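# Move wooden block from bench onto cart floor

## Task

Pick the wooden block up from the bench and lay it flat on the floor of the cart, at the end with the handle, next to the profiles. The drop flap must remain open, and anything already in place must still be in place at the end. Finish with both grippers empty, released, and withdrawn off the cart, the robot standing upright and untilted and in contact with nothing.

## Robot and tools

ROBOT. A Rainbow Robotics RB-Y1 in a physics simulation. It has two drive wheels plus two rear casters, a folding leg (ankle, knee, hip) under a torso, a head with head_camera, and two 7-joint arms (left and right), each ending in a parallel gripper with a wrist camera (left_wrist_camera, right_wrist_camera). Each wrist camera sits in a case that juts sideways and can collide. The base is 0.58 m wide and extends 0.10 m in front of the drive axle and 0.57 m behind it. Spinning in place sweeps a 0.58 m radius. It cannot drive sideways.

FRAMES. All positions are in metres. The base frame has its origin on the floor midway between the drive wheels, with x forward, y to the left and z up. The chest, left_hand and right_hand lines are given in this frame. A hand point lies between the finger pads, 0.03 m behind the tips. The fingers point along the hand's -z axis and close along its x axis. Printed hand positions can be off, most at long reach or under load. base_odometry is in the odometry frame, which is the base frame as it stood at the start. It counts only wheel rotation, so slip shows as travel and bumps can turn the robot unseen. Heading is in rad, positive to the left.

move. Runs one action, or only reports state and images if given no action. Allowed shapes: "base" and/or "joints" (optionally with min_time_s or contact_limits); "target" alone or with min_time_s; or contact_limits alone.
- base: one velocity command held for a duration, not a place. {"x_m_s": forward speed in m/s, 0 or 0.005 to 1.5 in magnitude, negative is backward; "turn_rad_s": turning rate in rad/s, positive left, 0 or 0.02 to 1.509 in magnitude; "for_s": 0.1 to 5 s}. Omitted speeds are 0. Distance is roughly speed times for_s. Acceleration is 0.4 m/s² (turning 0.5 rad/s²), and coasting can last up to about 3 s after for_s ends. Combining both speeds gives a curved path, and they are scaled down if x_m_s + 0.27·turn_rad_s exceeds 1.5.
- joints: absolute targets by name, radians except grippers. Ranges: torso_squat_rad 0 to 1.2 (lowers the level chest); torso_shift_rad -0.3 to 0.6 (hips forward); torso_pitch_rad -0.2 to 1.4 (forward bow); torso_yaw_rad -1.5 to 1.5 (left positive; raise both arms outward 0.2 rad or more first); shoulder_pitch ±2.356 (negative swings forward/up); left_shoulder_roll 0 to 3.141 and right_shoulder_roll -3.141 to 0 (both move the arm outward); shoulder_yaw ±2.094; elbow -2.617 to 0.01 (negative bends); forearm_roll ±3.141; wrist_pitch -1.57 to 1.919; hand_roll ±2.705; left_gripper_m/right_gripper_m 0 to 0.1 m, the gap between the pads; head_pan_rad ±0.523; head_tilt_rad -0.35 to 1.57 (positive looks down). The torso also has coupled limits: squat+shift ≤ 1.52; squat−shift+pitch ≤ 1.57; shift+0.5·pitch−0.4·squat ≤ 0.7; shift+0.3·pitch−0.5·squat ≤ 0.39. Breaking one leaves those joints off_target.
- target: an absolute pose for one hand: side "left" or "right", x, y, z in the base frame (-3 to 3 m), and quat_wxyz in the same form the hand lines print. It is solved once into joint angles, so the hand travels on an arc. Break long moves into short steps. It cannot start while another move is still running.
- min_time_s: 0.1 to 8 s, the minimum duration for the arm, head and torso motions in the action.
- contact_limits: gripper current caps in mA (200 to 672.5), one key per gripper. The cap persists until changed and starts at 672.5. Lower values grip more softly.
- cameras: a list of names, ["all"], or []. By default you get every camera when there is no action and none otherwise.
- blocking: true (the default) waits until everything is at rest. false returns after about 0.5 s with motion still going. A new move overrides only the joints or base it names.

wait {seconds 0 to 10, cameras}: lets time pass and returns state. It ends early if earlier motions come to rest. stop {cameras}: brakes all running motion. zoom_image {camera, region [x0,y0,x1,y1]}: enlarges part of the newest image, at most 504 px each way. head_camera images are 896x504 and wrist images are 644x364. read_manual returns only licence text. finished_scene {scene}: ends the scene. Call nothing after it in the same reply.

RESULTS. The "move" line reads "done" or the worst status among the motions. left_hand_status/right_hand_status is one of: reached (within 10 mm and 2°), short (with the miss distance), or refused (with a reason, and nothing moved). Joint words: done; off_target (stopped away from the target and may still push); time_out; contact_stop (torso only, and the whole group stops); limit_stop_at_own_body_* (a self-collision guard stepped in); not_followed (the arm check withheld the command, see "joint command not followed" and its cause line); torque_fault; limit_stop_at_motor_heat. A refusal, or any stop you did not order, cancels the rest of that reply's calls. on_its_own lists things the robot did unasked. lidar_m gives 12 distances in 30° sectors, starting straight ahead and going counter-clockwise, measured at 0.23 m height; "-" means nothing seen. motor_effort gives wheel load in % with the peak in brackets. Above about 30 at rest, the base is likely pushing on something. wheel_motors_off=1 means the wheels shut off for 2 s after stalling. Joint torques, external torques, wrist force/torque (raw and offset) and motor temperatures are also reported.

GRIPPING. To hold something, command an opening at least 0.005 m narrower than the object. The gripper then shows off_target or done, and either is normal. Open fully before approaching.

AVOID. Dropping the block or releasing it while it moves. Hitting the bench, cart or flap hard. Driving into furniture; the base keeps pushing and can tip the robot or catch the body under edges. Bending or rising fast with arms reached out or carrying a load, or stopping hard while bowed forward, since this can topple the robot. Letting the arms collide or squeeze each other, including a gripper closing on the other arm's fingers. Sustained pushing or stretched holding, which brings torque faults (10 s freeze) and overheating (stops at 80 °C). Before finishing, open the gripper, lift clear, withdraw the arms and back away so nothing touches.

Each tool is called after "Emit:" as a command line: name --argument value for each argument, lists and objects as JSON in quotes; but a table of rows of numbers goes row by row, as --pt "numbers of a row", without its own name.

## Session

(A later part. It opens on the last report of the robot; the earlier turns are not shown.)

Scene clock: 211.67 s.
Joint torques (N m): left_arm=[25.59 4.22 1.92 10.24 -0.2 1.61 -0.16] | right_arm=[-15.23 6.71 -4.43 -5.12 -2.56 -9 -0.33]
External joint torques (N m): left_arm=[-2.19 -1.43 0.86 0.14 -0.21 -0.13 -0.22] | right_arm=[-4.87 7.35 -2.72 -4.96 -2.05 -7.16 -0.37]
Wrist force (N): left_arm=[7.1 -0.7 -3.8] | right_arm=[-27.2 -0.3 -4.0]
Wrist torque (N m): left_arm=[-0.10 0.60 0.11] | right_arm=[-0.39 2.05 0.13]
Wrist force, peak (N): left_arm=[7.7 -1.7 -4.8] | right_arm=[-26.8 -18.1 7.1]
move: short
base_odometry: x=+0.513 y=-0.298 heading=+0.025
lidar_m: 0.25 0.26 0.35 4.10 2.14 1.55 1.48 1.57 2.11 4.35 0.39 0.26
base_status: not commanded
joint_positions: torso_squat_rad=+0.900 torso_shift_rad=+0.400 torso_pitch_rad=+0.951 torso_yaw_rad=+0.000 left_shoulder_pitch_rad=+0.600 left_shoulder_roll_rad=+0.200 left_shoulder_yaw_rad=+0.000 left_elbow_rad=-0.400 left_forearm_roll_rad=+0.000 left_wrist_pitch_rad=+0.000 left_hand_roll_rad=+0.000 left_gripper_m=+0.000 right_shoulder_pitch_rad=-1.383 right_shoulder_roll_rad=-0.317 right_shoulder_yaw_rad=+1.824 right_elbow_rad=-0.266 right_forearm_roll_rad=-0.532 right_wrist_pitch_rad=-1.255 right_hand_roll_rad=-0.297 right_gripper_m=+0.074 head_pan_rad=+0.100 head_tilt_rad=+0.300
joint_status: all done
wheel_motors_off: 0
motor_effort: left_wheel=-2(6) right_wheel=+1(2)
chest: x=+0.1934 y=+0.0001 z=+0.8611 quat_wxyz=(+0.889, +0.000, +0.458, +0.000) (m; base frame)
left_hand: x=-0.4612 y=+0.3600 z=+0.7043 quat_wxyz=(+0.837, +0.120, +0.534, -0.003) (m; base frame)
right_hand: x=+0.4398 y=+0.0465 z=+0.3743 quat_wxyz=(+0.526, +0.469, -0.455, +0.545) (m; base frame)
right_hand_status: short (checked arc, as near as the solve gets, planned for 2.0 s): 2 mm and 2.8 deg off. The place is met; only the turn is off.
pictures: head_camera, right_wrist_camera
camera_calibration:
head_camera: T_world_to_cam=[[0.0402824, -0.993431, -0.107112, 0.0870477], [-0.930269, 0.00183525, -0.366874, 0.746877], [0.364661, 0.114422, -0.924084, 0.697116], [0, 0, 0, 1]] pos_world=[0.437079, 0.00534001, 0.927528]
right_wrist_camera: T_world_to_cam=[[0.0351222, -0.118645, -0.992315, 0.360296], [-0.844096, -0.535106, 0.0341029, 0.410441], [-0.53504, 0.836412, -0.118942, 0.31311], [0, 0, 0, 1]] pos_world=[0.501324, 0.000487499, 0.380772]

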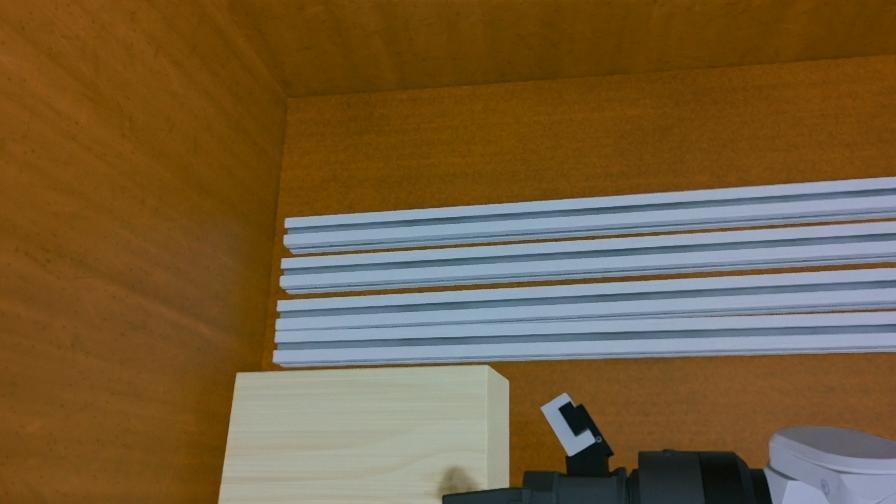

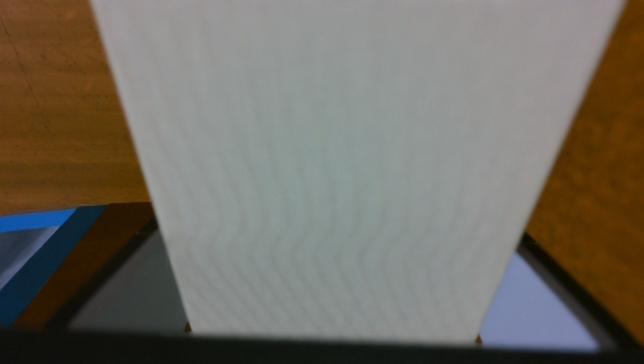

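Emit:
move --joints '{"torso_squat_rad":0.93,"torso_pitch_rad":1.0}' --min_time_s 2 --cameras '["head_camera","right_wrist_camera"]'

Scene clock: 217.07 s.
Joint torques (N m): left_arm=[25.86 4.61 1.48 10.23 -0.23 1.59 -0.34] | right_arm=[-6.02 12.53 -4.79 -5.33 -2.66 -8.93 -0.33]
External joint torques (N m): left_arm=[-1.97 -0.96 0.43 0.1 -0.24 -0.16 -0.39] | right_arm=[4.23 13.21 -3.1 -5.26 -2.14 -7.11 -0.38]
Wrist force (N): left_arm=[7.3 -1.0 -3.9] | right_arm=[-27.7 -0.1 -4.5]
Wrist torque (N m): left_arm=[-0.08 0.57 0.10] | right_arm=[-0.37 1.96 0.09]
Wrist force, peak (N): left_arm=[7.9 -0.8 -4.4] | right_arm=[-32.0 1.2 -4.8]
move: contact_stop
base_odometry: x=+0.513 y=-0.298 heading=+0.025
lidar_m: 0.23 0.24 0.32 4.09 2.14 1.54 1.48 1.55 2.12 4.33 0.37 0.26
base_status: not commanded
joint_positions: torso_squat_rad=+0.909 torso_shift_rad=+0.397 torso_pitch_rad=+0.957 torso_yaw_rad=-0.002 left_shoulder_pitch_rad=+0.600 left_shoulder_roll_rad=+0.200 left_shoulder_yaw_rad=+0.000 left_elbow_rad=-0.400 left_forearm_roll_rad=+0.000 left_wrist_pitch_rad=+0.000 left_hand_roll_rad=+0.000 left_gripper_m=+0.000 right_shoulder_pitch_rad=-1.386 right_shoulder_roll_rad=-0.319 right_shoulder_yaw_rad=+1.824 right_elbow_rad=-0.266 right_forearm_roll_rad=-0.532 right_wrist_pitch_rad=-1.255 right_hand_roll_rad=-0.297 right_gripper_m=+0.074 head_pan_rad=+0.100 head_tilt_rad=+0.300
joint_status: torso_squat_rad contact_stop (moved +0.009 of +0.030); torso_pitch_rad contact_stop (moved +0.006 of +0.049)
wheel_motors_off: 0
on_its_own: torso_squat_rad is held at +0.909, not at your +0.930, since a contact_stop; torso_pitch_rad is held at +0.957, not at your +1.000, since a contact_stop
motor_effort: left_wheel=-4(16) right_wheel=-9(45)
chest: x=+0.1913 y=+0.0003 z=+0.8553 quat_wxyz=(+0.888, -0.001, +0.460, -0.001) (m; base frame)
left_hand: x=-0.4639 y=+0.3604 z=+0.7018 quat_wxyz=(+0.835, +0.119, +0.537, -0.004) (m; base frame)
right_hand: x=+0.4363 y=+0.0450 z=+0.3672 quat_wxyz=(+0.528, +0.469, -0.454, +0.544) (m; base frame)
pictures: head_camera, right_wrist_camera
camera_calibration:
head_camera: T_world_to_cam=[[0.0387292, -0.993693, -0.105232, 0.0853897], [-0.932506, 0.00190138, -0.361149, 0.738337], [0.359072, 0.112117, -0.926551, 0.695717], [0, 0, 0, 1]] pos_world=[0.435385, 0.00544573, 0.920253]
right_wrist_camera: T_world_to_cam=[[0.0316629, -0.121593, -0.992075, 0.354701], [-0.844528, -0.534125, 0.0385105, 0.405348], [-0.534574, 0.836616, -0.1196, 0.311684], [0, 0, 0, 1]] pos_world=[0.497715, -0.00112472, 0.373558]

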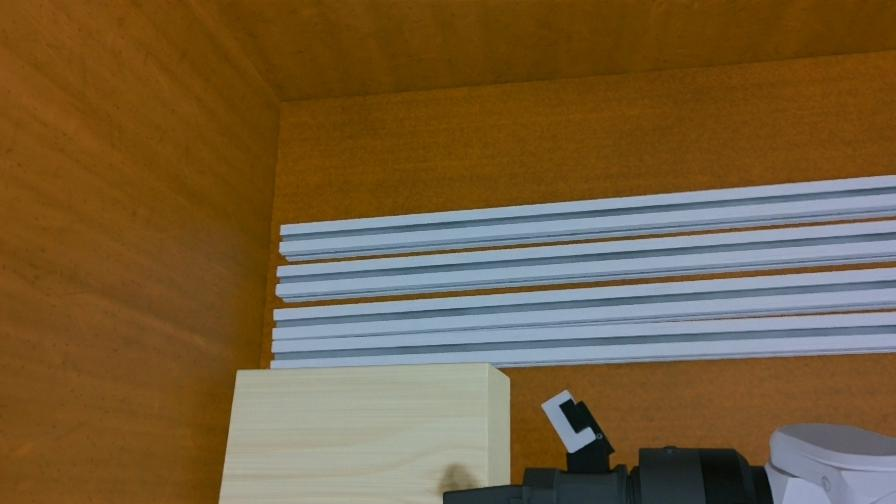

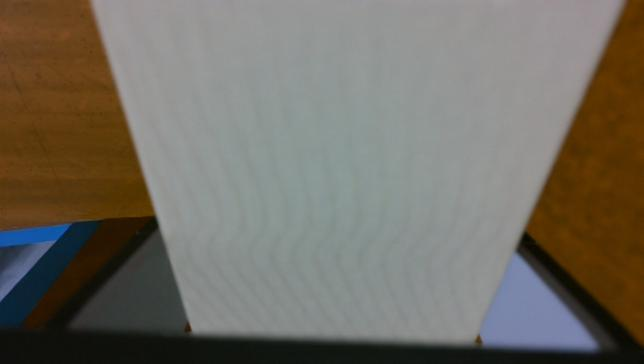

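Emit:
move --joints '{"torso_squat_rad":0.88,"torso_shift_rad":0.4,"torso_pitch_rad":0.95,"torso_yaw_rad":0}' --min_time_s 1

Emit:
move --target '{"side":"right","x":0.440,"y":0.045,"z":0.355,"quat_wxyz":[0.55043,0.43606,-0.41478,0.57866]}' --min_time_s 2 --cameras '["head_camera","right_wrist_camera"]'

Scene clock: 223.60 s.
Joint torques (N m): left_arm=[25.73 4.21 1.75 10.07 -0.3 1.57 -0.15] | right_arm=[-14.77 7.58 -4.88 -5.38 -2.74 -8.99 -0.32]
External joint torques (N m): left_arm=[-2.05 -1.44 0.69 -0.03 -0.31 -0.17 -0.21] | right_arm=[-4.4 8.23 -3.17 -5.32 -2.24 -7.17 -0.37]
Wrist force (N): left_arm=[6.8 -0.2 -4.0] | right_arm=[-27.7 1.3 -3.8]
Wrist torque (N m): left_arm=[-0.19 0.50 0.11] | right_arm=[-0.18 2.03 0.11]
Wrist force, peak (N): left_arm=[7.6 -1.4 -5.2] | right_arm=[-28.6 1.0 -4.0]
move: done
base_odometry: x=+0.513 y=-0.298 heading=+0.025
lidar_m: 0.23 0.24 0.31 4.10 2.13 1.54 1.47 1.56 2.12 4.34 0.37 0.25
base_status: not commanded
joint_positions: torso_squat_rad=+0.880 torso_shift_rad=+0.400 torso_pitch_rad=+0.951 torso_yaw_rad=+0.000 left_shoulder_pitch_rad=+0.600 left_shoulder_roll_rad=+0.200 left_shoulder_yaw_rad=+0.000 left_elbow_rad=-0.400 left_forearm_roll_rad=+0.000 left_wrist_pitch_rad=+0.000 left_hand_roll_rad=+0.000 left_gripper_m=+0.000 right_shoulder_pitch_rad=-1.384 right_shoulder_roll_rad=-0.318 right_shoulder_yaw_rad=+1.824 right_elbow_rad=-0.266 right_forearm_roll_rad=-0.532 right_wrist_pitch_rad=-1.255 right_hand_roll_rad=-0.297 right_gripper_m=+0.074 head_pan_rad=+0.100 head_tilt_rad=+0.300
joint_status: all done
wheel_motors_off: 0
motor_effort: left_wheel=-1(4) right_wheel=-2(9)
chest: x=+0.1977 y=+0.0002 z=+0.8710 quat_wxyz=(+0.889, +0.000, +0.458, +0.000) (m; base frame)
left_hand: x=-0.4570 y=+0.3599 z=+0.7143 quat_wxyz=(+0.837, +0.120, +0.534, -0.003) (m; base frame)
right_hand: x=+0.4442 y=+0.0463 z=+0.3842 quat_wxyz=(+0.526, +0.469, -0.455, +0.545) (m; base frame)
pictures: none

Scene clock: 225.93 s.
Joint torques (N m): left_arm=[25.72 4.49 1.85 10.12 -0.21 1.47 -0.3] | right_arm=[-6.97 3.41 4.25 0.42 3.8 6.14 0.39]
External joint torques (N m): left_arm=[-2.05 -1.18 0.79 0.02 -0.22 -0.27 -0.35] | right_arm=[3.5 3.92 5.99 0.43 4.28 7.91 0.34]
Wrist force (N): left_arm=[7.2 -0.5 -4.1] | right_arm=[7.2 -5.0 23.5]
Wrist torque (N m): left_arm=[-0.17 0.54 0.07] | right_arm=[-0.48 -5.58 -0.71]
Wrist force, peak (N): left_arm=[7.7 -0.8 -4.4] | right_arm=[-28.1 1.1 -4.6]
move: done
base_odometry: x=+0.513 y=-0.298 heading=+0.025
lidar_m: 0.23 0.25 0.32 4.06 2.13 1.55 1.48 1.56 2.11 4.37 0.37 0.26
base_status: not commanded
joint_positions: torso_squat_rad=+0.880 torso_shift_rad=+0.400 torso_pitch_rad=+0.950 torso_yaw_rad=+0.000 left_shoulder_pitch_rad=+0.600 left_shoulder_roll_rad=+0.200 left_shoulder_yaw_rad=+0.000 left_elbow_rad=-0.400 left_forearm_roll_rad=+0.000 left_wrist_pitch_rad=+0.000 left_hand_roll_rad=+0.000 left_gripper_m=+0.000 right_shoulder_pitch_rad=-1.392 right_shoulder_roll_rad=-0.312 right_shoulder_yaw_rad=+1.854 right_elbow_rad=-0.273 right_forearm_roll_rad=-0.508 right_wrist_pitch_rad=-1.126 right_hand_roll_rad=-0.312 right_gripper_m=+0.077 head_pan_rad=+0.100 head_tilt_rad=+0.300
joint_status: all done
wheel_motors_off: 0
motor_effort: left_wheel=-4(5) right_wheel=+0(4)
chest: x=+0.1972 y=+0.0000 z=+0.8714 quat_wxyz=(+0.889, +0.000, +0.457, +0.000) (m; base frame)
left_hand: x=-0.4571 y=+0.3600 z=+0.7140 quat_wxyz=(+0.837, +0.120, +0.534, -0.003) (m; base frame)
right_hand: x=+0.4413 y=+0.0449 z=+0.3565 quat_wxyz=(+0.550, +0.436, -0.417, +0.578) (m; base frame)
right_hand_status: reached (checked arc, planned for 2.0 s): 2 mm and 0.3 deg off.
pictures: head_camera, right_wrist_camera
camera_calibration:
head_camera: T_world_to_cam=[[0.0401901, -0.993407, -0.107361, 0.0881159], [-0.929884, 0.00213432, -0.367848, 0.755077], [0.365652, 0.114617, -0.923668, 0.70481], [0, 0, 0, 1]] pos_world=[0.440878, 0.00514043, 0.938223]
right_wrist_camera: T_world_to_cam=[[0.0427008, -0.244352, -0.968746, 0.336227], [-0.836398, -0.539088, 0.09911, 0.385073], [-0.546457, 0.806025, -0.227395, 0.358261], [0, 0, 0, 1]] pos_world=[0.503491, 0.000978979, 0.369021]

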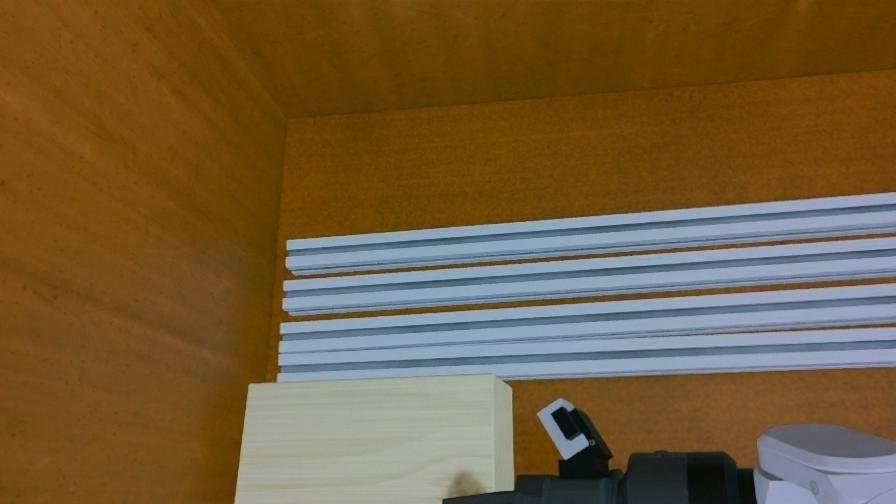

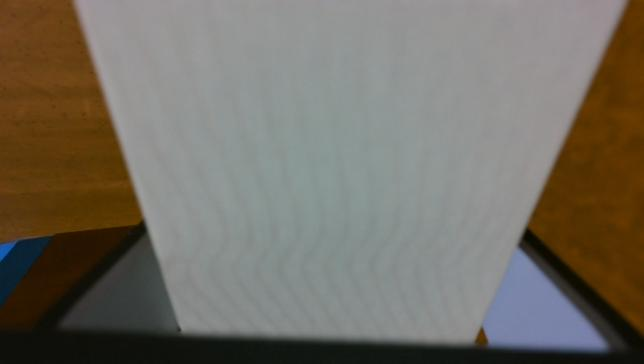

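Emit:
move --cameras '["head_camera","right_wrist_camera"]'

Scene clock: 230.47 s.
Joint torques (N m): left_arm=[25.57 4.38 1.79 9.95 -0.25 1.58 -0.19] | right_arm=[-7.24 3.45 4.03 0.66 3.75 6.18 0.41]
External joint torques (N m): left_arm=[-2.2 -1.28 0.72 -0.14 -0.26 -0.16 -0.24] | right_arm=[3.23 3.96 5.77 0.67 4.23 7.95 0.36]
Motor temperatures (°C): left_arm=[32 28 31 36 34 32 37] | right_arm=[34 30 31 31 36 40 34]
Wrist force (N): left_arm=[6.4 -1.6 -4.9] | right_arm=[7.6 -5.3 23.6]
Wrist torque (N m): left_arm=[-0.03 0.50 0.10] | right_arm=[-0.44 -5.57 -0.76]
Wrist force, peak (N): left_arm=[7.7 -1.1 -5.2] | right_arm=[7.8 -5.5 24.3]
base_odometry: x=+0.513 y=-0.298 heading=+0.025
lidar_m: 0.23 0.24 0.33 4.08 2.13 1.55 1.48 1.56 2.12 4.35 0.36 0.26
base_status: not commanded
joint_positions: torso_squat_rad=+0.880 torso_shift_rad=+0.400 torso_pitch_rad=+0.950 torso_yaw_rad=+0.000 left_shoulder_pitch_rad=+0.600 left_shoulder_roll_rad=+0.200 left_shoulder_yaw_rad=+0.000 left_elbow_rad=-0.400 left_forearm_roll_rad=+0.000 left_wrist_pitch_rad=+0.000 left_hand_roll_rad=+0.000 left_gripper_m=+0.000 right_shoulder_pitch_rad=-1.392 right_shoulder_roll_rad=-0.312 right_shoulder_yaw_rad=+1.854 right_elbow_rad=-0.273 right_forearm_roll_rad=-0.508 right_wrist_pitch_rad=-1.126 right_hand_roll_rad=-0.312 right_gripper_m=+0.077 head_pan_rad=+0.100 head_tilt_rad=+0.300
joint_status: all done
wheel_motors_off: 0
motor_effort: left_wheel=-4(5) right_wheel=+1(4)
chest: x=+0.1972 y=+0.0000 z=+0.8714 quat_wxyz=(+0.889, +0.000, +0.457, +0.000) (m; base frame)
left_hand: x=-0.4571 y=+0.3600 z=+0.7140 quat_wxyz=(+0.837, +0.120, +0.534, -0.003) (m; base frame)
right_hand: x=+0.4413 y=+0.0449 z=+0.3565 quat_wxyz=(+0.550, +0.436, -0.417, +0.578) (m; base frame)
right_hand_status: reached (checked arc, planned for 2.0 s): 2 mm and 0.3 deg off.
pictures: head_camera, right_wrist_camera
camera_calibration:
head_camera: T_world_to_cam=[[0.0401901, -0.993407, -0.107361, 0.0881159], [-0.929884, 0.00213432, -0.367848, 0.755077], [0.365652, 0.114617, -0.923668, 0.70481], [0, 0, 0, 1]] pos_world=[0.440878, 0.00514043, 0.938223]
right_wrist_camera: T_world_to_cam=[[0.0427008, -0.244352, -0.968746, 0.336227], [-0.836398, -0.539088, 0.09911, 0.385073], [-0.546457, 0.806025, -0.227395, 0.358261], [0, 0, 0, 1]] pos_world=[0.503491, 0.000978979, 0.369021]

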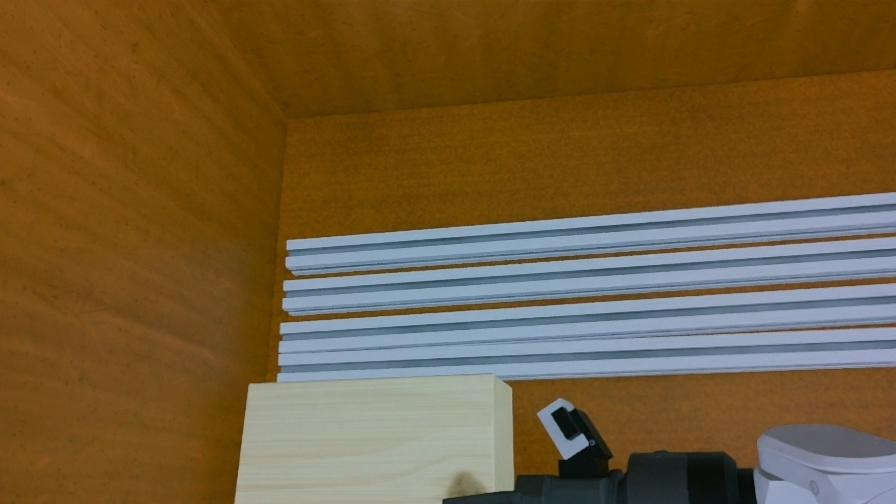

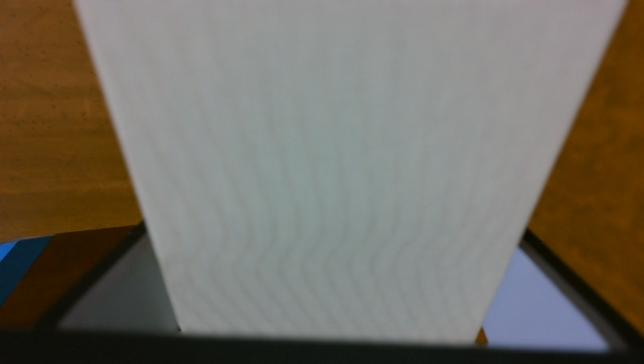

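Emit:
move --joints '{"right_gripper_m":0.083}'

Emit:
move --joints '{"right_gripper_m":0.089}'

Emit:
move --joints '{"right_gripper_m":0.093}' --cameras '["head_camera","right_wrist_camera"]'

Scene clock: 234.83 s.
Joint torques (N m): left_arm=[25.49 4.51 1.88 10 -0.25 1.53 -0.23] | right_arm=[-10.78 3.32 -1.04 -1.06 -0.64 -3.72 0.29]
External joint torques (N m): left_arm=[-2.29 -1.15 0.82 -0.1 -0.25 -0.21 -0.28] | right_arm=[-0.36 3.82 0.67 -1.05 -0.17 -1.96 0.24]
Wrist force (N): left_arm=[7.1 -0.7 -4.5] | right_arm=[-15.8 0.8 -4.7]
Wrist torque (N m): left_arm=[-0.12 0.59 0.08] | right_arm=[-0.31 -0.39 -0.07]
Wrist force, peak (N): left_arm=[7.9 -1.1 -4.5] | right_arm=[8.1 -5.0 24.0]
move: done
base_odometry: x=+0.513 y=-0.298 heading=+0.025
lidar_m: 0.24 0.24 0.33 4.07 2.13 1.55 1.47 1.56 2.12 4.34 0.37 0.25
base_status: not commanded
joint_positions: torso_squat_rad=+0.880 torso_shift_rad=+0.400 torso_pitch_rad=+0.950 torso_yaw_rad=+0.000 left_shoulder_pitch_rad=+0.600 left_shoulder_roll_rad=+0.200 left_shoulder_yaw_rad=+0.000 left_elbow_rad=-0.400 left_forearm_roll_rad=+0.000 left_wrist_pitch_rad=+0.000 left_hand_roll_rad=+0.000 left_gripper_m=+0.000 right_shoulder_pitch_rad=-1.391 right_shoulder_roll_rad=-0.312 right_shoulder_yaw_rad=+1.855 right_elbow_rad=-0.273 right_forearm_roll_rad=-0.507 right_wrist_pitch_rad=-1.124 right_hand_roll_rad=-0.312 right_gripper_m=+0.083 head_pan_rad=+0.100 head_tilt_rad=+0.300
joint_status: all done
wheel_motors_off: 0
motor_effort: left_wheel=-1(6) right_wheel=-2(3)
chest: x=+0.1975 y=+0.0000 z=+0.8712 quat_wxyz=(+0.889, +0.000, +0.457, +0.000) (m; base frame)
left_hand: x=-0.4570 y=+0.3599 z=+0.7142 quat_wxyz=(+0.837, +0.120, +0.534, -0.003) (m; base frame)
right_hand: x=+0.4405 y=+0.0444 z=+0.3551 quat_wxyz=(+0.550, +0.436, -0.415, +0.579) (m; base frame)
pictures: none

Scene clock: 235.33 s.
Joint torques (N m): left_arm=[25.69 4.47 1.83 10.04 -0.23 1.6 -0.18] | right_arm=[-10.93 2.29 -1.43 -0.9 -0.66 -3.89 0.27]
External joint torques (N m): left_arm=[-2.09 -1.19 0.76 -0.06 -0.23 -0.14 -0.23] | right_arm=[-0.51 2.78 0.29 -0.89 -0.18 -2.12 0.22]
Wrist force (N): left_arm=[6.8 -1.0 -4.2] | right_arm=[-15.6 1.5 -6.6]
Wrist torque (N m): left_arm=[-0.07 0.50 0.09] | right_arm=[-0.31 -0.52 -0.13]
Wrist force, peak (N): left_arm=[7.4 -1.1 -4.2] | right_arm=[-15.6 1.4 -7.3]
move: done
base_odometry: x=+0.513 y=-0.298 heading=+0.025
lidar_m: 0.23 0.24 0.32 4.06 2.14 1.55 1.47 1.55 2.12 4.33 0.38 0.26
base_status: not commanded
joint_positions: torso_squat_rad=+0.880 torso_shift_rad=+0.400 torso_pitch_rad=+0.950 torso_yaw_rad=+0.000 left_shoulder_pitch_rad=+0.600 left_shoulder_roll_rad=+0.200 left_shoulder_yaw_rad=+0.000 left_elbow_rad=-0.400 left_forearm_roll_rad=+0.000 left_wrist_pitch_rad=+0.000 left_hand_roll_rad=+0.000 left_gripper_m=+0.000 right_shoulder_pitch_rad=-1.391 right_shoulder_roll_rad=-0.311 right_shoulder_yaw_rad=+1.855 right_elbow_rad=-0.273 right_forearm_roll_rad=-0.507 right_wrist_pitch_rad=-1.124 right_hand_roll_rad=-0.312 right_gripper_m=+0.089 head_pan_rad=+0.100 head_tilt_rad=+0.300
joint_status: all done
wheel_motors_off: 0
motor_effort: left_wheel=-1(1) right_wheel=+0(2)
chest: x=+0.1975 y=+0.0000 z=+0.8712 quat_wxyz=(+0.889, +0.000, +0.457, +0.000) (m; base frame)
left_hand: x=-0.4571 y=+0.3599 z=+0.7142 quat_wxyz=(+0.837, +0.120, +0.534, -0.003) (m; base frame)
right_hand: x=+0.4404 y=+0.0446 z=+0.3551 quat_wxyz=(+0.550, +0.436, -0.415, +0.579) (m; base frame)
pictures: none

Scene clock: 235.80 s.
Joint torques (N m): left_arm=[25.6 4.59 1.97 10.05 -0.36 1.56 -0.23] | right_arm=[-10.87 1.9 -1.16 -0.92 -0.77 -3.73 0.38]
External joint torques (N m): left_arm=[-2.18 -1.07 0.9 -0.05 -0.36 -0.18 -0.28] | right_arm=[-0.44 2.39 0.57 -0.91 -0.29 -1.96 0.33]
Wrist force (N): left_arm=[6.9 -1.5 -3.7] | right_arm=[-15.5 1.1 -7.3]
Wrist torque (N m): left_arm=[-0.01 0.52 0.09] | right_arm=[-0.24 -0.55 -0.09]
Wrist force, peak (N): left_arm=[7.5 -0.7 -4.0] | right_arm=[-15.7 1.5 -7.3]
move: done
base_odometry: x=+0.513 y=-0.298 heading=+0.025
lidar_m: 0.23 0.24 0.31 4.09 2.14 1.54 1.48 1.55 2.12 4.33 0.38 0.26
base_status: not commanded
joint_positions: torso_squat_rad=+0.880 torso_shift_rad=+0.400 torso_pitch_rad=+0.950 torso_yaw_rad=+0.000 left_shoulder_pitch_rad=+0.600 left_shoulder_roll_rad=+0.200 left_shoulder_yaw_rad=+0.000 left_elbow_rad=-0.400 left_forearm_roll_rad=+0.000 left_wrist_pitch_rad=+0.000 left_hand_roll_rad=+0.000 left_gripper_m=+0.000 right_shoulder_pitch_rad=-1.391 right_shoulder_roll_rad=-0.311 right_shoulder_yaw_rad=+1.855 right_elbow_rad=-0.273 right_forearm_roll_rad=-0.507 right_wrist_pitch_rad=-1.124 right_hand_roll_rad=-0.312 right_gripper_m=+0.093 head_pan_rad=+0.100 head_tilt_rad=+0.300
joint_status: all done
wheel_motors_off: 0
motor_effort: left_wheel=+0(1) right_wheel=-1(2)
chest: x=+0.1975 y=+0.0000 z=+0.8712 quat_wxyz=(+0.889, +0.000, +0.457, +0.000) (m; base frame)
left_hand: x=-0.4571 y=+0.3599 z=+0.7143 quat_wxyz=(+0.837, +0.120, +0.534, -0.003) (m; base frame)
right_hand: x=+0.4404 y=+0.0446 z=+0.3551 quat_wxyz=(+0.550, +0.436, -0.415, +0.579) (m; base frame)
pictures: head_camera, right_wrist_camera
camera_calibration:
head_camera: T_world_to_cam=[[0.040309, -0.993407, -0.107319, 0.0880724], [-0.930109, 0.00193702, -0.367279, 0.754685], [0.365066, 0.114623, -0.923899, 0.704833], [0, 0, 0, 1]] pos_world=[0.441079, 0.00523983, 0.937826]
right_wrist_camera: T_world_to_cam=[[0.0420707, -0.247584, -0.967953, 0.334995], [-0.835452, -0.540049, 0.101822, 0.382909], [-0.547951, 0.804394, -0.229565, 0.359107], [0, 0, 0, 1]] pos_world=[0.502582, 0.000865769, 0.367709]

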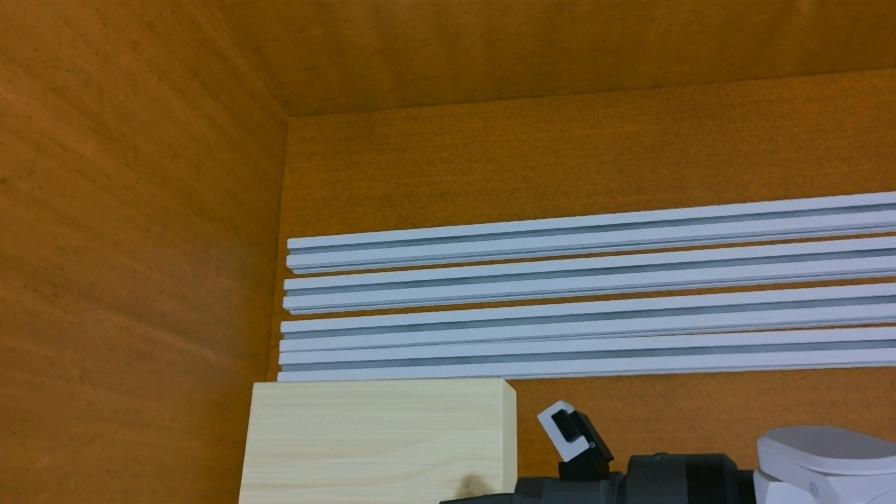

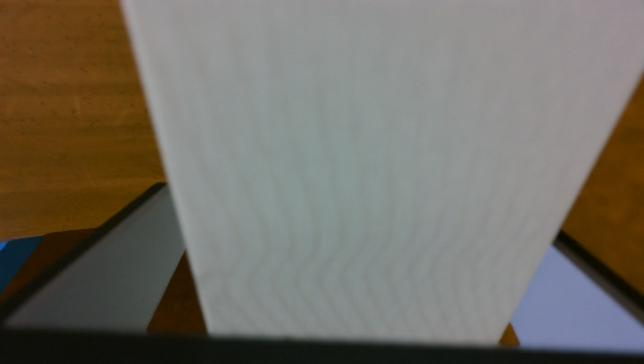

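Emit:
move --target '{"side":"right","x":0.443,"y":0.005,"z":0.356,"quat_wxyz":[0.55043,0.43606,-0.41478,0.57866]}' --min_time_s 1.5

Emit:
move --target '{"side":"right","x":0.445,"y":-0.035,"z":0.357,"quat_wxyz":[0.55043,0.43606,-0.41478,0.57866]}' --min_time_s 1.5 --cameras '["head_camera","right_wrist_camera"]'

Scene clock: 240.47 s.
Joint torques (N m): left_arm=[25.86 4.38 1.88 10.1 -0.28 1.53 -0.22] | right_arm=[-8.41 -3.43 -0.52 -0.31 -0.38 -1.99 0.25]
External joint torques (N m): left_arm=[-1.92 -1.28 0.81 0 -0.28 -0.21 -0.27] | right_arm=[1.64 -1.12 1.22 -0.65 0.11 -0.22 0.2]
Wrist force (N): left_arm=[6.5 -1.3 -4.0] | right_arm=[-5.8 2.0 -1.0]
Wrist torque (N m): left_arm=[-0.02 0.52 0.11] | right_arm=[-0.31 -0.24 -0.24]
Wrist force, peak (N): left_arm=[8.0 -1.2 -4.2] | right_arm=[-15.6 3.3 -7.2]
move: done
base_odometry: x=+0.513 y=-0.298 heading=+0.025
lidar_m: 0.23 0.24 0.32 4.07 2.13 1.54 1.47 1.55 2.11 4.33 0.36 0.25
base_status: not commanded
joint_positions: torso_squat_rad=+0.880 torso_shift_rad=+0.400 torso_pitch_rad=+0.950 torso_yaw_rad=+0.000 left_shoulder_pitch_rad=+0.600 left_shoulder_roll_rad=+0.200 left_shoulder_yaw_rad=+0.000 left_elbow_rad=-0.400 left_forearm_roll_rad=+0.000 left_wrist_pitch_rad=+0.000 left_hand_roll_rad=+0.000 left_gripper_m=+0.000 right_shoulder_pitch_rad=-1.375 right_shoulder_roll_rad=-0.394 right_shoulder_yaw_rad=+1.859 right_elbow_rad=-0.298 right_forearm_roll_rad=-0.503 right_wrist_pitch_rad=-1.192 right_hand_roll_rad=-0.303 right_gripper_m=+0.093 head_pan_rad=+0.100 head_tilt_rad=+0.300
joint_status: all done
wheel_motors_off: 0
motor_effort: left_wheel=+0(1) right_wheel=+1(3)
chest: x=+0.1974 y=+0.0000 z=+0.8712 quat_wxyz=(+0.889, +0.000, +0.457, +0.000) (m; base frame)
left_hand: x=-0.4571 y=+0.3599 z=+0.7142 quat_wxyz=(+0.837, +0.120, +0.534, -0.003) (m; base frame)
right_hand: x=+0.4433 y=+0.0053 z=+0.3559 quat_wxyz=(+0.549, +0.438, -0.416, +0.578) (m; base frame)
right_hand_status: reached (checked arc, planned for 1.5 s): 0 mm and 0.3 deg off.
pictures: none

Scene clock: 242.30 s.
Joint torques (N m): left_arm=[25.96 4.49 2.17 9.97 -0.23 1.57 -0.25] | right_arm=[-8.07 -5.17 -0.4 0.3 -0.35 -1.97 0.21]
External joint torques (N m): left_arm=[-1.82 -1.17 1.1 -0.13 -0.24 -0.17 -0.3] | right_arm=[1.49 -1.12 1.25 -0.49 0.16 -0.19 0.16]
Wrist force (N): left_arm=[7.1 -0.8 -4.1] | right_arm=[-5.3 2.2 -0.8]
Wrist torque (N m): left_arm=[-0.13 0.56 0.10] | right_arm=[-0.32 -0.16 -0.25]
Wrist force, peak (N): left_arm=[7.7 -1.3 -5.0] | right_arm=[-6.2 1.7 -1.0]
move: done
base_odometry: x=+0.513 y=-0.298 heading=+0.025
lidar_m: 0.23 0.25 0.32 4.07 2.13 1.55 1.47 1.55 2.12 4.33 0.37 0.25
base_status: not commanded
joint_positions: torso_squat_rad=+0.880 torso_shift_rad=+0.400 torso_pitch_rad=+0.950 torso_yaw_rad=+0.000 left_shoulder_pitch_rad=+0.600 left_shoulder_roll_rad=+0.200 left_shoulder_yaw_rad=+0.000 left_elbow_rad=-0.400 left_forearm_roll_rad=+0.000 left_wrist_pitch_rad=+0.000 left_hand_roll_rad=+0.000 left_gripper_m=+0.000 right_shoulder_pitch_rad=-1.355 right_shoulder_roll_rad=-0.468 right_shoulder_yaw_rad=+1.863 right_elbow_rad=-0.303 right_forearm_roll_rad=-0.499 right_wrist_pitch_rad=-1.259 right_hand_roll_rad=-0.296 right_gripper_m=+0.093 head_pan_rad=+0.100 head_tilt_rad=+0.300
joint_status: all done
wheel_motors_off: 0
motor_effort: left_wheel=+0(1) right_wheel=+0(2)
chest: x=+0.1974 y=+0.0000 z=+0.8712 quat_wxyz=(+0.889, +0.000, +0.457, +0.000) (m; base frame)
left_hand: x=-0.4571 y=+0.3599 z=+0.7142 quat_wxyz=(+0.837, +0.120, +0.534, -0.003) (m; base frame)
right_hand: x=+0.4453 y=-0.0347 z=+0.3570 quat_wxyz=(+0.550, +0.437, -0.415, +0.578) (m; base frame)
right_hand_status: reached (checked arc, planned for 1.5 s): 0 mm and 0.1 deg off.
pictures: head_camera, right_wrist_camera
camera_calibration:
head_camera: T_world_to_cam=[[0.040306, -0.993408, -0.107315, 0.0880702], [-0.930075, 0.00194919, -0.367365, 0.75475], [0.365153, 0.114618, -0.923865, 0.704762], [0, 0, 0, 1]] pos_world=[0.441079, 0.00523988, 0.937825]
right_wrist_camera: T_world_to_cam=[[0.0416447, -0.24658, -0.968227, 0.317395], [-0.835228, -0.540416, 0.101704, 0.343885], [-0.548324, 0.804456, -0.228456, 0.425796], [0, 0, 0, 1]] pos_world=[0.507478, -0.0784296, 0.369612]

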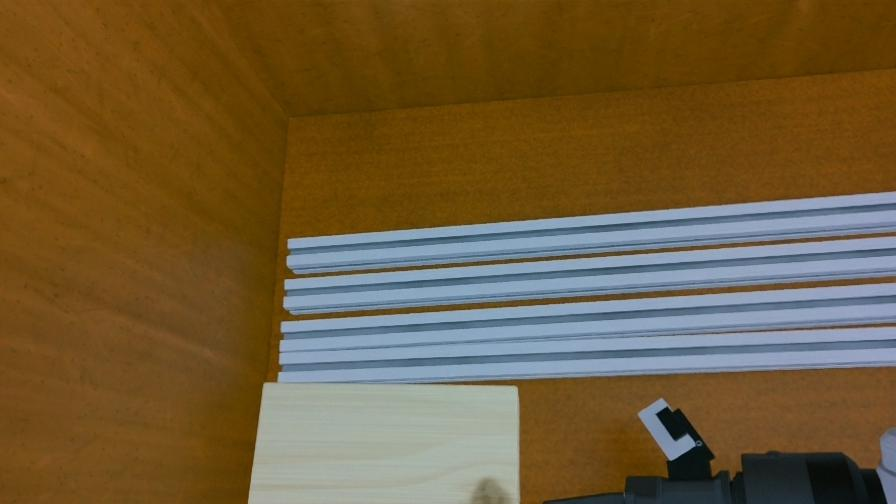

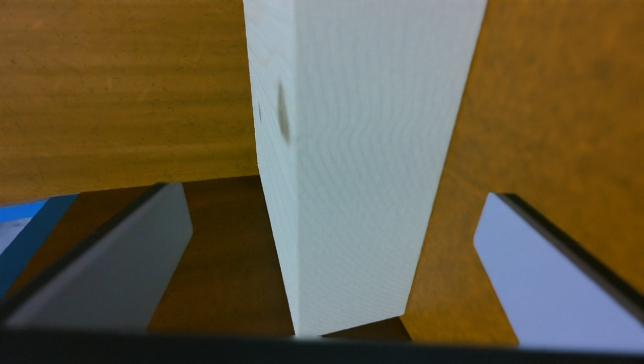

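Emit:
move --target '{"side":"right","x":0.447,"y":-0.09,"z":0.38,"quat_wxyz":[0.55043,0.43606,-0.41478,0.57866]}' --min_time_s 1.2

Emit:
move --target '{"side":"right","x":0.45,"y":-0.12,"z":0.52,"quat_wxyz":[0.55043,0.43606,-0.41478,0.57866]}' --min_time_s 1.5 --cameras '["head_camera","right_wrist_camera"]'

Scene clock: 245.07 s.
Joint torques (N m): left_arm=[25.71 4.3 1.81 10.08 -0.31 1.55 -0.26] | right_arm=[-10.68 -8.69 -1.29 -0.38 -0.32 -1.77 0.23]
External joint torques (N m): left_arm=[-2.06 -1.36 0.75 -0.02 -0.31 -0.2 -0.31] | right_arm=[-1.47 -0.87 1.08 -0.39 0.02 0.05 0.19]
Wrist force (N): left_arm=[7.4 -0.8 -4.3] | right_arm=[-5.5 1.6 -0.9]
Wrist torque (N m): left_arm=[-0.08 0.62 0.11] | right_arm=[-0.25 -0.22 -0.24]
Wrist force, peak (N): left_arm=[7.4 -0.7 -4.6] | right_arm=[-6.2 2.3 -1.0]
move: done
base_odometry: x=+0.513 y=-0.298 heading=+0.025
lidar_m: 0.23 0.24 0.33 4.08 2.12 1.54 1.48 1.55 2.11 4.34 0.38 0.25
base_status: not commanded
joint_positions: torso_squat_rad=+0.880 torso_shift_rad=+0.400 torso_pitch_rad=+0.950 torso_yaw_rad=+0.000 left_shoulder_pitch_rad=+0.600 left_shoulder_roll_rad=+0.200 left_shoulder_yaw_rad=+0.000 left_elbow_rad=-0.400 left_forearm_roll_rad=+0.000 left_wrist_pitch_rad=+0.000 left_hand_roll_rad=+0.000 left_gripper_m=+0.000 right_shoulder_pitch_rad=-1.387 right_shoulder_roll_rad=-0.743 right_shoulder_yaw_rad=+1.866 right_elbow_rad=-0.661 right_forearm_roll_rad=-0.497 right_wrist_pitch_rad=-1.213 right_hand_roll_rad=-0.215 right_gripper_m=+0.093 head_pan_rad=+0.100 head_tilt_rad=+0.300
joint_status: all done
wheel_motors_off: 0
motor_effort: left_wheel=+0(1) right_wheel=+0(3)
chest: x=+0.1974 y=+0.0000 z=+0.8712 quat_wxyz=(+0.889, +0.000, +0.457, +0.000) (m; base frame)
left_hand: x=-0.4571 y=+0.3599 z=+0.7142 quat_wxyz=(+0.837, +0.120, +0.534, -0.003) (m; base frame)
right_hand: x=+0.4467 y=-0.0899 z=+0.3803 quat_wxyz=(+0.547, +0.441, -0.416, +0.577) (m; base frame)
right_hand_status: reached (checked arc, planned for 1.2 s): 0 mm and 0.7 deg off.
pictures: none

Scene clock: 246.90 s.
Joint torques (N m): left_arm=[25.8 4.19 2.01 9.91 -0.26 1.56 -0.22] | right_arm=[-9.76 -11.65 -3.46 -3.34 -0.05 -1.81 0.22]
External joint torques (N m): left_arm=[-1.97 -1.47 0.95 -0.19 -0.26 -0.18 -0.27] | right_arm=[-1.02 -0.61 0.97 -0.45 0.06 0.03 0.18]
Wrist force (N): left_arm=[7.8 -1.0 -4.0] | right_arm=[-5.5 2.0 -0.8]
Wrist torque (N m): left_arm=[-0.09 0.68 0.11] | right_arm=[-0.23 -0.23 -0.26]
Wrist force, peak (N): left_arm=[7.9 -1.1 -4.3] | right_arm=[-6.1 2.8 -1.6]
move: done
base_odometry: x=+0.513 y=-0.298 heading=+0.025
lidar_m: 0.23 0.25 0.33 4.08 2.12 1.53 1.48 1.55 2.13 4.34 0.38 0.25
base_status: not commanded
joint_positions: torso_squat_rad=+0.880 torso_shift_rad=+0.400 torso_pitch_rad=+0.950 torso_yaw_rad=+0.000 left_shoulder_pitch_rad=+0.600 left_shoulder_roll_rad=+0.200 left_shoulder_yaw_rad=+0.000 left_elbow_rad=-0.400 left_forearm_roll_rad=+0.000 left_wrist_pitch_rad=+0.000 left_hand_roll_rad=+0.000 left_gripper_m=+0.000 right_shoulder_pitch_rad=-1.618 right_shoulder_roll_rad=-1.372 right_shoulder_yaw_rad=+1.891 right_elbow_rad=-1.645 right_forearm_roll_rad=-0.463 right_wrist_pitch_rad=-0.858 right_hand_roll_rad=-0.147 right_gripper_m=+0.093 head_pan_rad=+0.100 head_tilt_rad=+0.300
joint_status: all done
wheel_motors_off: 0
motor_effort: left_wheel=+0(1) right_wheel=+0(2)
chest: x=+0.1974 y=+0.0000 z=+0.8713 quat_wxyz=(+0.889, +0.000, +0.457, +0.000) (m; base frame)
left_hand: x=-0.4571 y=+0.3599 z=+0.7142 quat_wxyz=(+0.837, +0.120, +0.534, -0.003) (m; base frame)
right_hand: x=+0.4500 y=-0.1200 z=+0.5200 quat_wxyz=(+0.550, +0.437, -0.415, +0.579) (m; base frame)
right_hand_status: reached (checked arc, planned for 1.5 s): 0 mm and 0.1 deg off.
pictures: head_camera, right_wrist_camera
camera_calibration:
head_camera: T_world_to_cam=[[0.0404101, -0.993408, -0.107276, 0.0879979], [-0.93007, 0.00183891, -0.367379, 0.754798], [0.365154, 0.11462, -0.923864, 0.704853], [0, 0, 0, 1]] pos_world=[0.441079, 0.00523955, 0.937925]
right_wrist_camera: T_world_to_cam=[[0.0411383, -0.247349, -0.968053, 0.45402], [-0.834855, -0.540805, 0.102704, 0.284426], [-0.548931, 0.803958, -0.228748, 0.534671], [0, 0, 0, 1]] pos_world=[0.512274, -0.163733, 0.532609]

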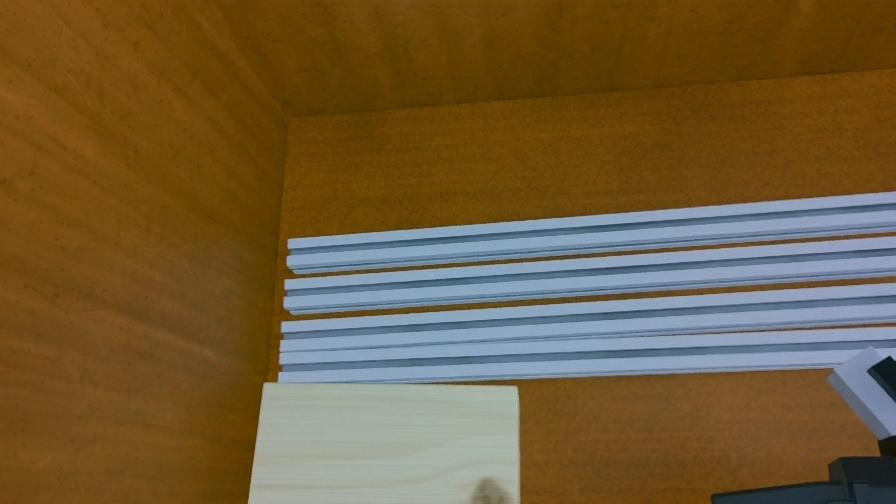

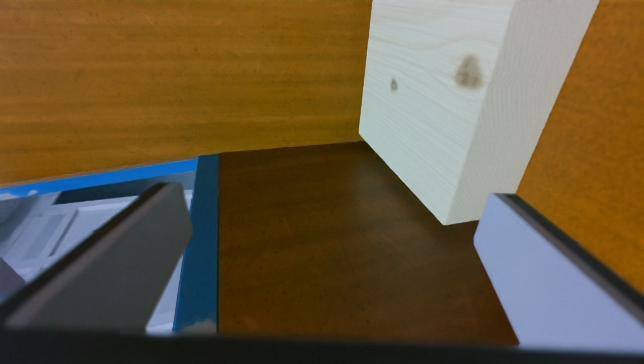

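Emit:
move --target '{"side":"right","x":0.44,"y":-0.15,"z":0.72,"quat_wxyz":[0.55043,0.43606,-0.41478,0.57866]}' --min_time_s 1.5

Emit:
move --joints '{"torso_squat_rad":0.3,"torso_shift_rad":0.2,"torso_pitch_rad":0.6,"head_tilt_rad":0.7}' --min_time_s 3.5 --cameras '["head_camera","right_wrist_camera"]'

Scene clock: 250.87 s.
Joint torques (N m): left_arm=[25.54 4.61 1.83 10.03 -0.34 1.43 -0.23] | right_arm=[-5.38 -10.32 -7.18 -2.79 -0.9 -1.19 -0.03]
External joint torques (N m): left_arm=[-2.23 -1.05 0.77 -0.06 -0.34 -0.31 -0.28] | right_arm=[-1.11 -1.18 -1.15 -0.34 -0.13 0.26 -0.07]
Wrist force (N): left_arm=[7.3 -0.8 -3.6] | right_arm=[-5.2 1.9 -0.5]
Wrist torque (N m): left_arm=[-0.10 0.58 0.11] | right_arm=[-0.23 -0.16 -0.05]
Wrist force, peak (N): left_arm=[7.8 -1.0 -4.4] | right_arm=[-6.2 2.8 -0.9]
move: done
base_odometry: x=+0.513 y=-0.298 heading=+0.025
lidar_m: 0.23 0.25 0.33 4.08 2.13 1.55 1.48 1.55 2.10 4.33 0.37 0.26
base_status: not commanded
joint_positions: torso_squat_rad=+0.880 torso_shift_rad=+0.400 torso_pitch_rad=+0.950 torso_yaw_rad=+0.000 left_shoulder_pitch_rad=+0.600 left_shoulder_roll_rad=+0.200 left_shoulder_yaw_rad=+0.000 left_elbow_rad=-0.400 left_forearm_roll_rad=+0.000 left_wrist_pitch_rad=+0.000 left_hand_roll_rad=+0.000 left_gripper_m=+0.000 right_shoulder_pitch_rad=-1.897 right_shoulder_roll_rad=-2.086 right_shoulder_yaw_rad=+1.790 right_elbow_rad=-2.291 right_forearm_roll_rad=-0.119 right_wrist_pitch_rad=-0.802 right_hand_roll_rad=-0.681 right_gripper_m=+0.093 head_pan_rad=+0.100 head_tilt_rad=+0.300
joint_status: all done
wheel_motors_off: 0
motor_effort: left_wheel=-1(1) right_wheel=+0(3)
chest: x=+0.1974 y=+0.0000 z=+0.8713 quat_wxyz=(+0.889, +0.000, +0.457, +0.000) (m; base frame)
left_hand: x=-0.4571 y=+0.3599 z=+0.7142 quat_wxyz=(+0.837, +0.120, +0.534, -0.003) (m; base frame)
right_hand: x=+0.4399 y=-0.1501 z=+0.7197 quat_wxyz=(+0.551, +0.436, -0.415, +0.578) (m; base frame)
right_hand_status: reached (checked arc, planned for 1.5 s): 0 mm and 0.1 deg off.
pictures: none

Scene clock: 254.67 s.
Joint torques (N m): left_arm=[22.25 5.18 1.95 8.2 -0.19 1.1 -0.23] | right_arm=[-6.59 -6.32 -8.42 -0.72 -1.26 -1.03 -0.02]
External joint torques (N m): left_arm=[-1.85 -1.49 0.74 -0.07 -0.2 -0.21 -0.27] | right_arm=[-0.97 -0.7 -0.77 -0.3 -0.13 -0.1 -0.07]
Wrist force (N): left_arm=[5.9 -1.0 -6.1] | right_arm=[-5.6 3.6 -1.0]
Wrist torque (N m): left_arm=[-0.10 0.51 0.09] | right_arm=[-0.29 -0.25 -0.05]
Wrist force, peak (N): left_arm=[7.2 -1.3 -5.5] | right_arm=[-5.7 4.3 -0.8]
move: done
base_odometry: x=+0.513 y=-0.298 heading=+0.025
lidar_m: 0.23 0.24 0.33 4.08 2.13 1.55 1.48 1.56 2.11 4.35 0.36 0.25
base_status: not commanded
joint_positions: torso_squat_rad=+0.300 torso_shift_rad=+0.200 torso_pitch_rad=+0.600 torso_yaw_rad=+0.000 left_shoulder_pitch_rad=+0.600 left_shoulder_roll_rad=+0.200 left_shoulder_yaw_rad=+0.000 left_elbow_rad=-0.400 left_forearm_roll_rad=+0.000 left_wrist_pitch_rad=+0.000 left_hand_roll_rad=+0.000 left_gripper_m=+0.000 right_shoulder_pitch_rad=-1.897 right_shoulder_roll_rad=-2.086 right_shoulder_yaw_rad=+1.790 right_elbow_rad=-2.291 right_forearm_roll_rad=-0.119 right_wrist_pitch_rad=-0.802 right_hand_roll_rad=-0.681 right_gripper_m=+0.093 head_pan_rad=+0.100 head_tilt_rad=+0.700
joint_status: all done
wheel_motors_off: 0
motor_effort: left_wheel=+1(2) right_wheel=-1(3)
chest: x=+0.0796 y=+0.0001 z=+1.1913 quat_wxyz=(+0.955, +0.000, +0.296, +0.000) (m; base frame)
left_hand: x=-0.4814 y=+0.3599 z=+0.8193 quat_wxyz=(+0.917, +0.119, +0.380, +0.018) (m; base frame)
right_hand: x=+0.3593 y=-0.1500 z=+1.1321 quat_wxyz=(+0.470, +0.328, -0.505, +0.645) (m; base frame)
pictures: head_camera, right_wrist_camera
camera_calibration:
head_camera: T_world_to_cam=[[0.0634413, -0.994642, -0.0816201, 0.0954894], [-0.946146, -0.0339284, -0.321956, 0.683636], [0.317462, 0.0976499, -0.94323, 1.1459], [0, 0, 0, 1]] pos_world=[0.276982, 0.00627551, 1.30874]
right_wrist_camera: T_world_to_cam=[[0.371067, -0.247851, -0.894919, 0.841381], [-0.820592, -0.538628, -0.191074, 0.457484], [-0.43467, 0.805264, -0.403251, 0.805682], [0, 0, 0, 1]] pos_world=[0.413405, -0.193837, 1.16527]

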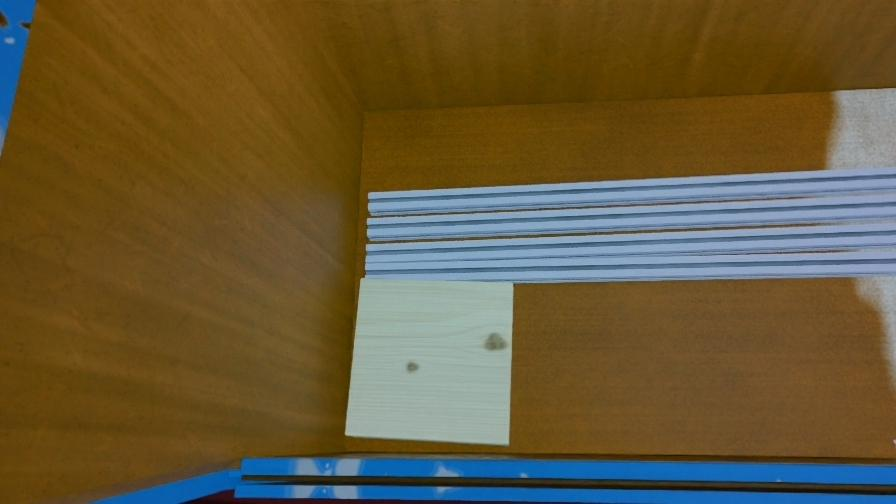

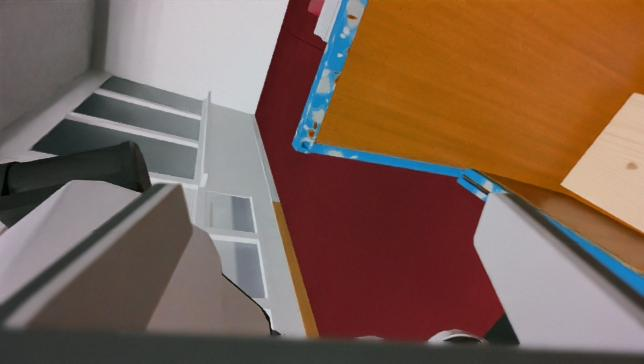

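Emit:
zoom_image --camera "head_camera" --region '[330, 240, 540, 460]'

Emit:
move --base '{"x_m_s":-0.25,"for_s":1.8}' --cameras '["head_camera"]'

Scaled by 2.291 from the camera's 896x504 image, which has a finer 1280x720 frame.

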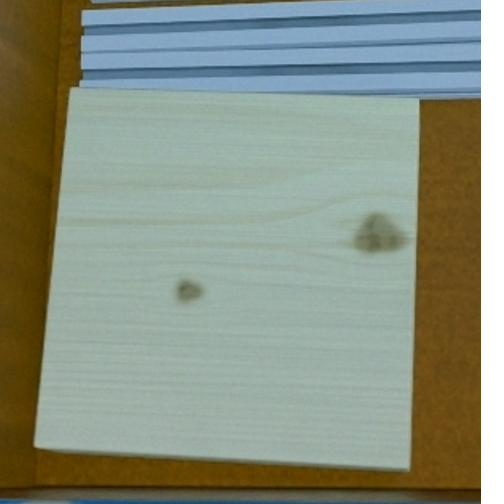

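Scene clock: 258.17 s.
Joint torques (N m): left_arm=[21.86 5.41 1.9 7.97 -0.27 1.12 -0.3] | right_arm=[-6.46 -6.55 -8.71 -0.5 -1.21 -0.98 0.01]
External joint torques (N m): left_arm=[-2.23 -1.26 0.68 -0.29 -0.29 -0.19 -0.34] | right_arm=[-0.83 -0.93 -1.06 -0.08 -0.08 -0.05 -0.03]
Wrist force (N): left_arm=[5.8 -1.0 -5.3] | right_arm=[-5.4 3.7 -0.6]
Wrist torque (N m): left_arm=[-0.09 0.51 0.11] | right_arm=[-0.32 -0.19 -0.04]
Wrist force, peak (N): left_arm=[6.5 -1.4 -6.2] | right_arm=[-5.9 4.5 -1.1]
move: done
base_odometry: x=+0.063 y=-0.309 heading=+0.026
lidar_m: 0.69 0.71 1.80 4.15 1.47 1.08 1.03 1.09 1.49 3.99 1.06 0.74
base_status: done (sent for 1.8 of 1.8 s)
joint_positions: torso_squat_rad=+0.300 torso_shift_rad=+0.200 torso_pitch_rad=+0.600 torso_yaw_rad=+0.000 left_shoulder_pitch_rad=+0.600 left_shoulder_roll_rad=+0.200 left_shoulder_yaw_rad=+0.000 left_elbow_rad=-0.400 left_forearm_roll_rad=+0.000 left_wrist_pitch_rad=+0.000 left_hand_roll_rad=+0.000 left_gripper_m=+0.000 right_shoulder_pitch_rad=-1.897 right_shoulder_roll_rad=-2.086 right_shoulder_yaw_rad=+1.790 right_elbow_rad=-2.291 right_forearm_roll_rad=-0.119 right_wrist_pitch_rad=-0.802 right_hand_roll_rad=-0.681 right_gripper_m=+0.093 head_pan_rad=+0.100 head_tilt_rad=+0.700
joint_status: not commanded
wheel_motors_off: 0
motor_effort: left_wheel=+9(31) right_wheel=-9(24)
chest: x=+0.0795 y=+0.0001 z=+1.1913 quat_wxyz=(+0.955, +0.000, +0.295, +0.000) (m; base frame)
left_hand: x=-0.4814 y=+0.3599 z=+0.8192 quat_wxyz=(+0.917, +0.119, +0.380, +0.018) (m; base frame)
right_hand: x=+0.3593 y=-0.1500 z=+1.1321 quat_wxyz=(+0.470, +0.328, -0.505, +0.645) (m; base frame)
pictures: head_camera
camera_calibration:
head_camera: T_world_to_cam=[[0.0634377, -0.994643, -0.0816141, 0.0954907], [-0.946116, -0.0339177, -0.322046, 0.683776], [0.317552, 0.0976463, -0.9432, 1.14593], [0, 0, 0, 1]] pos_world=[0.276982, 0.00627555, 1.30884]

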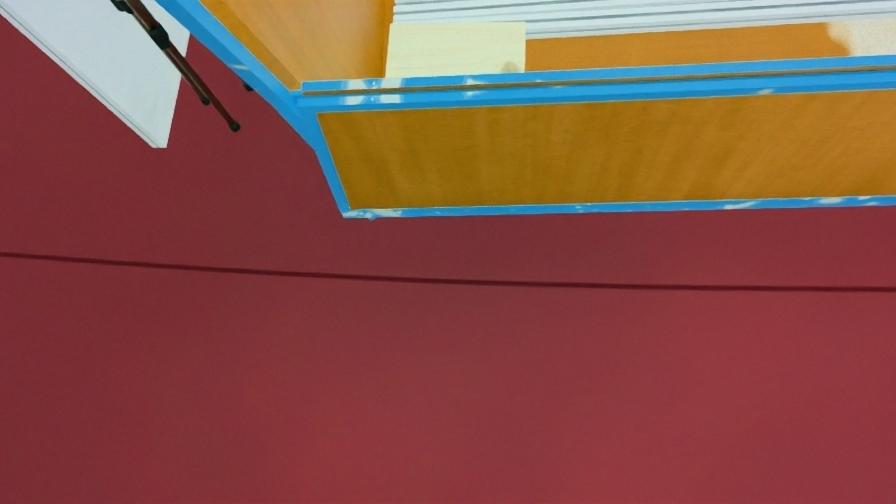

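Emit:
finished_scene --scene 2

The scene is finished: the task was done.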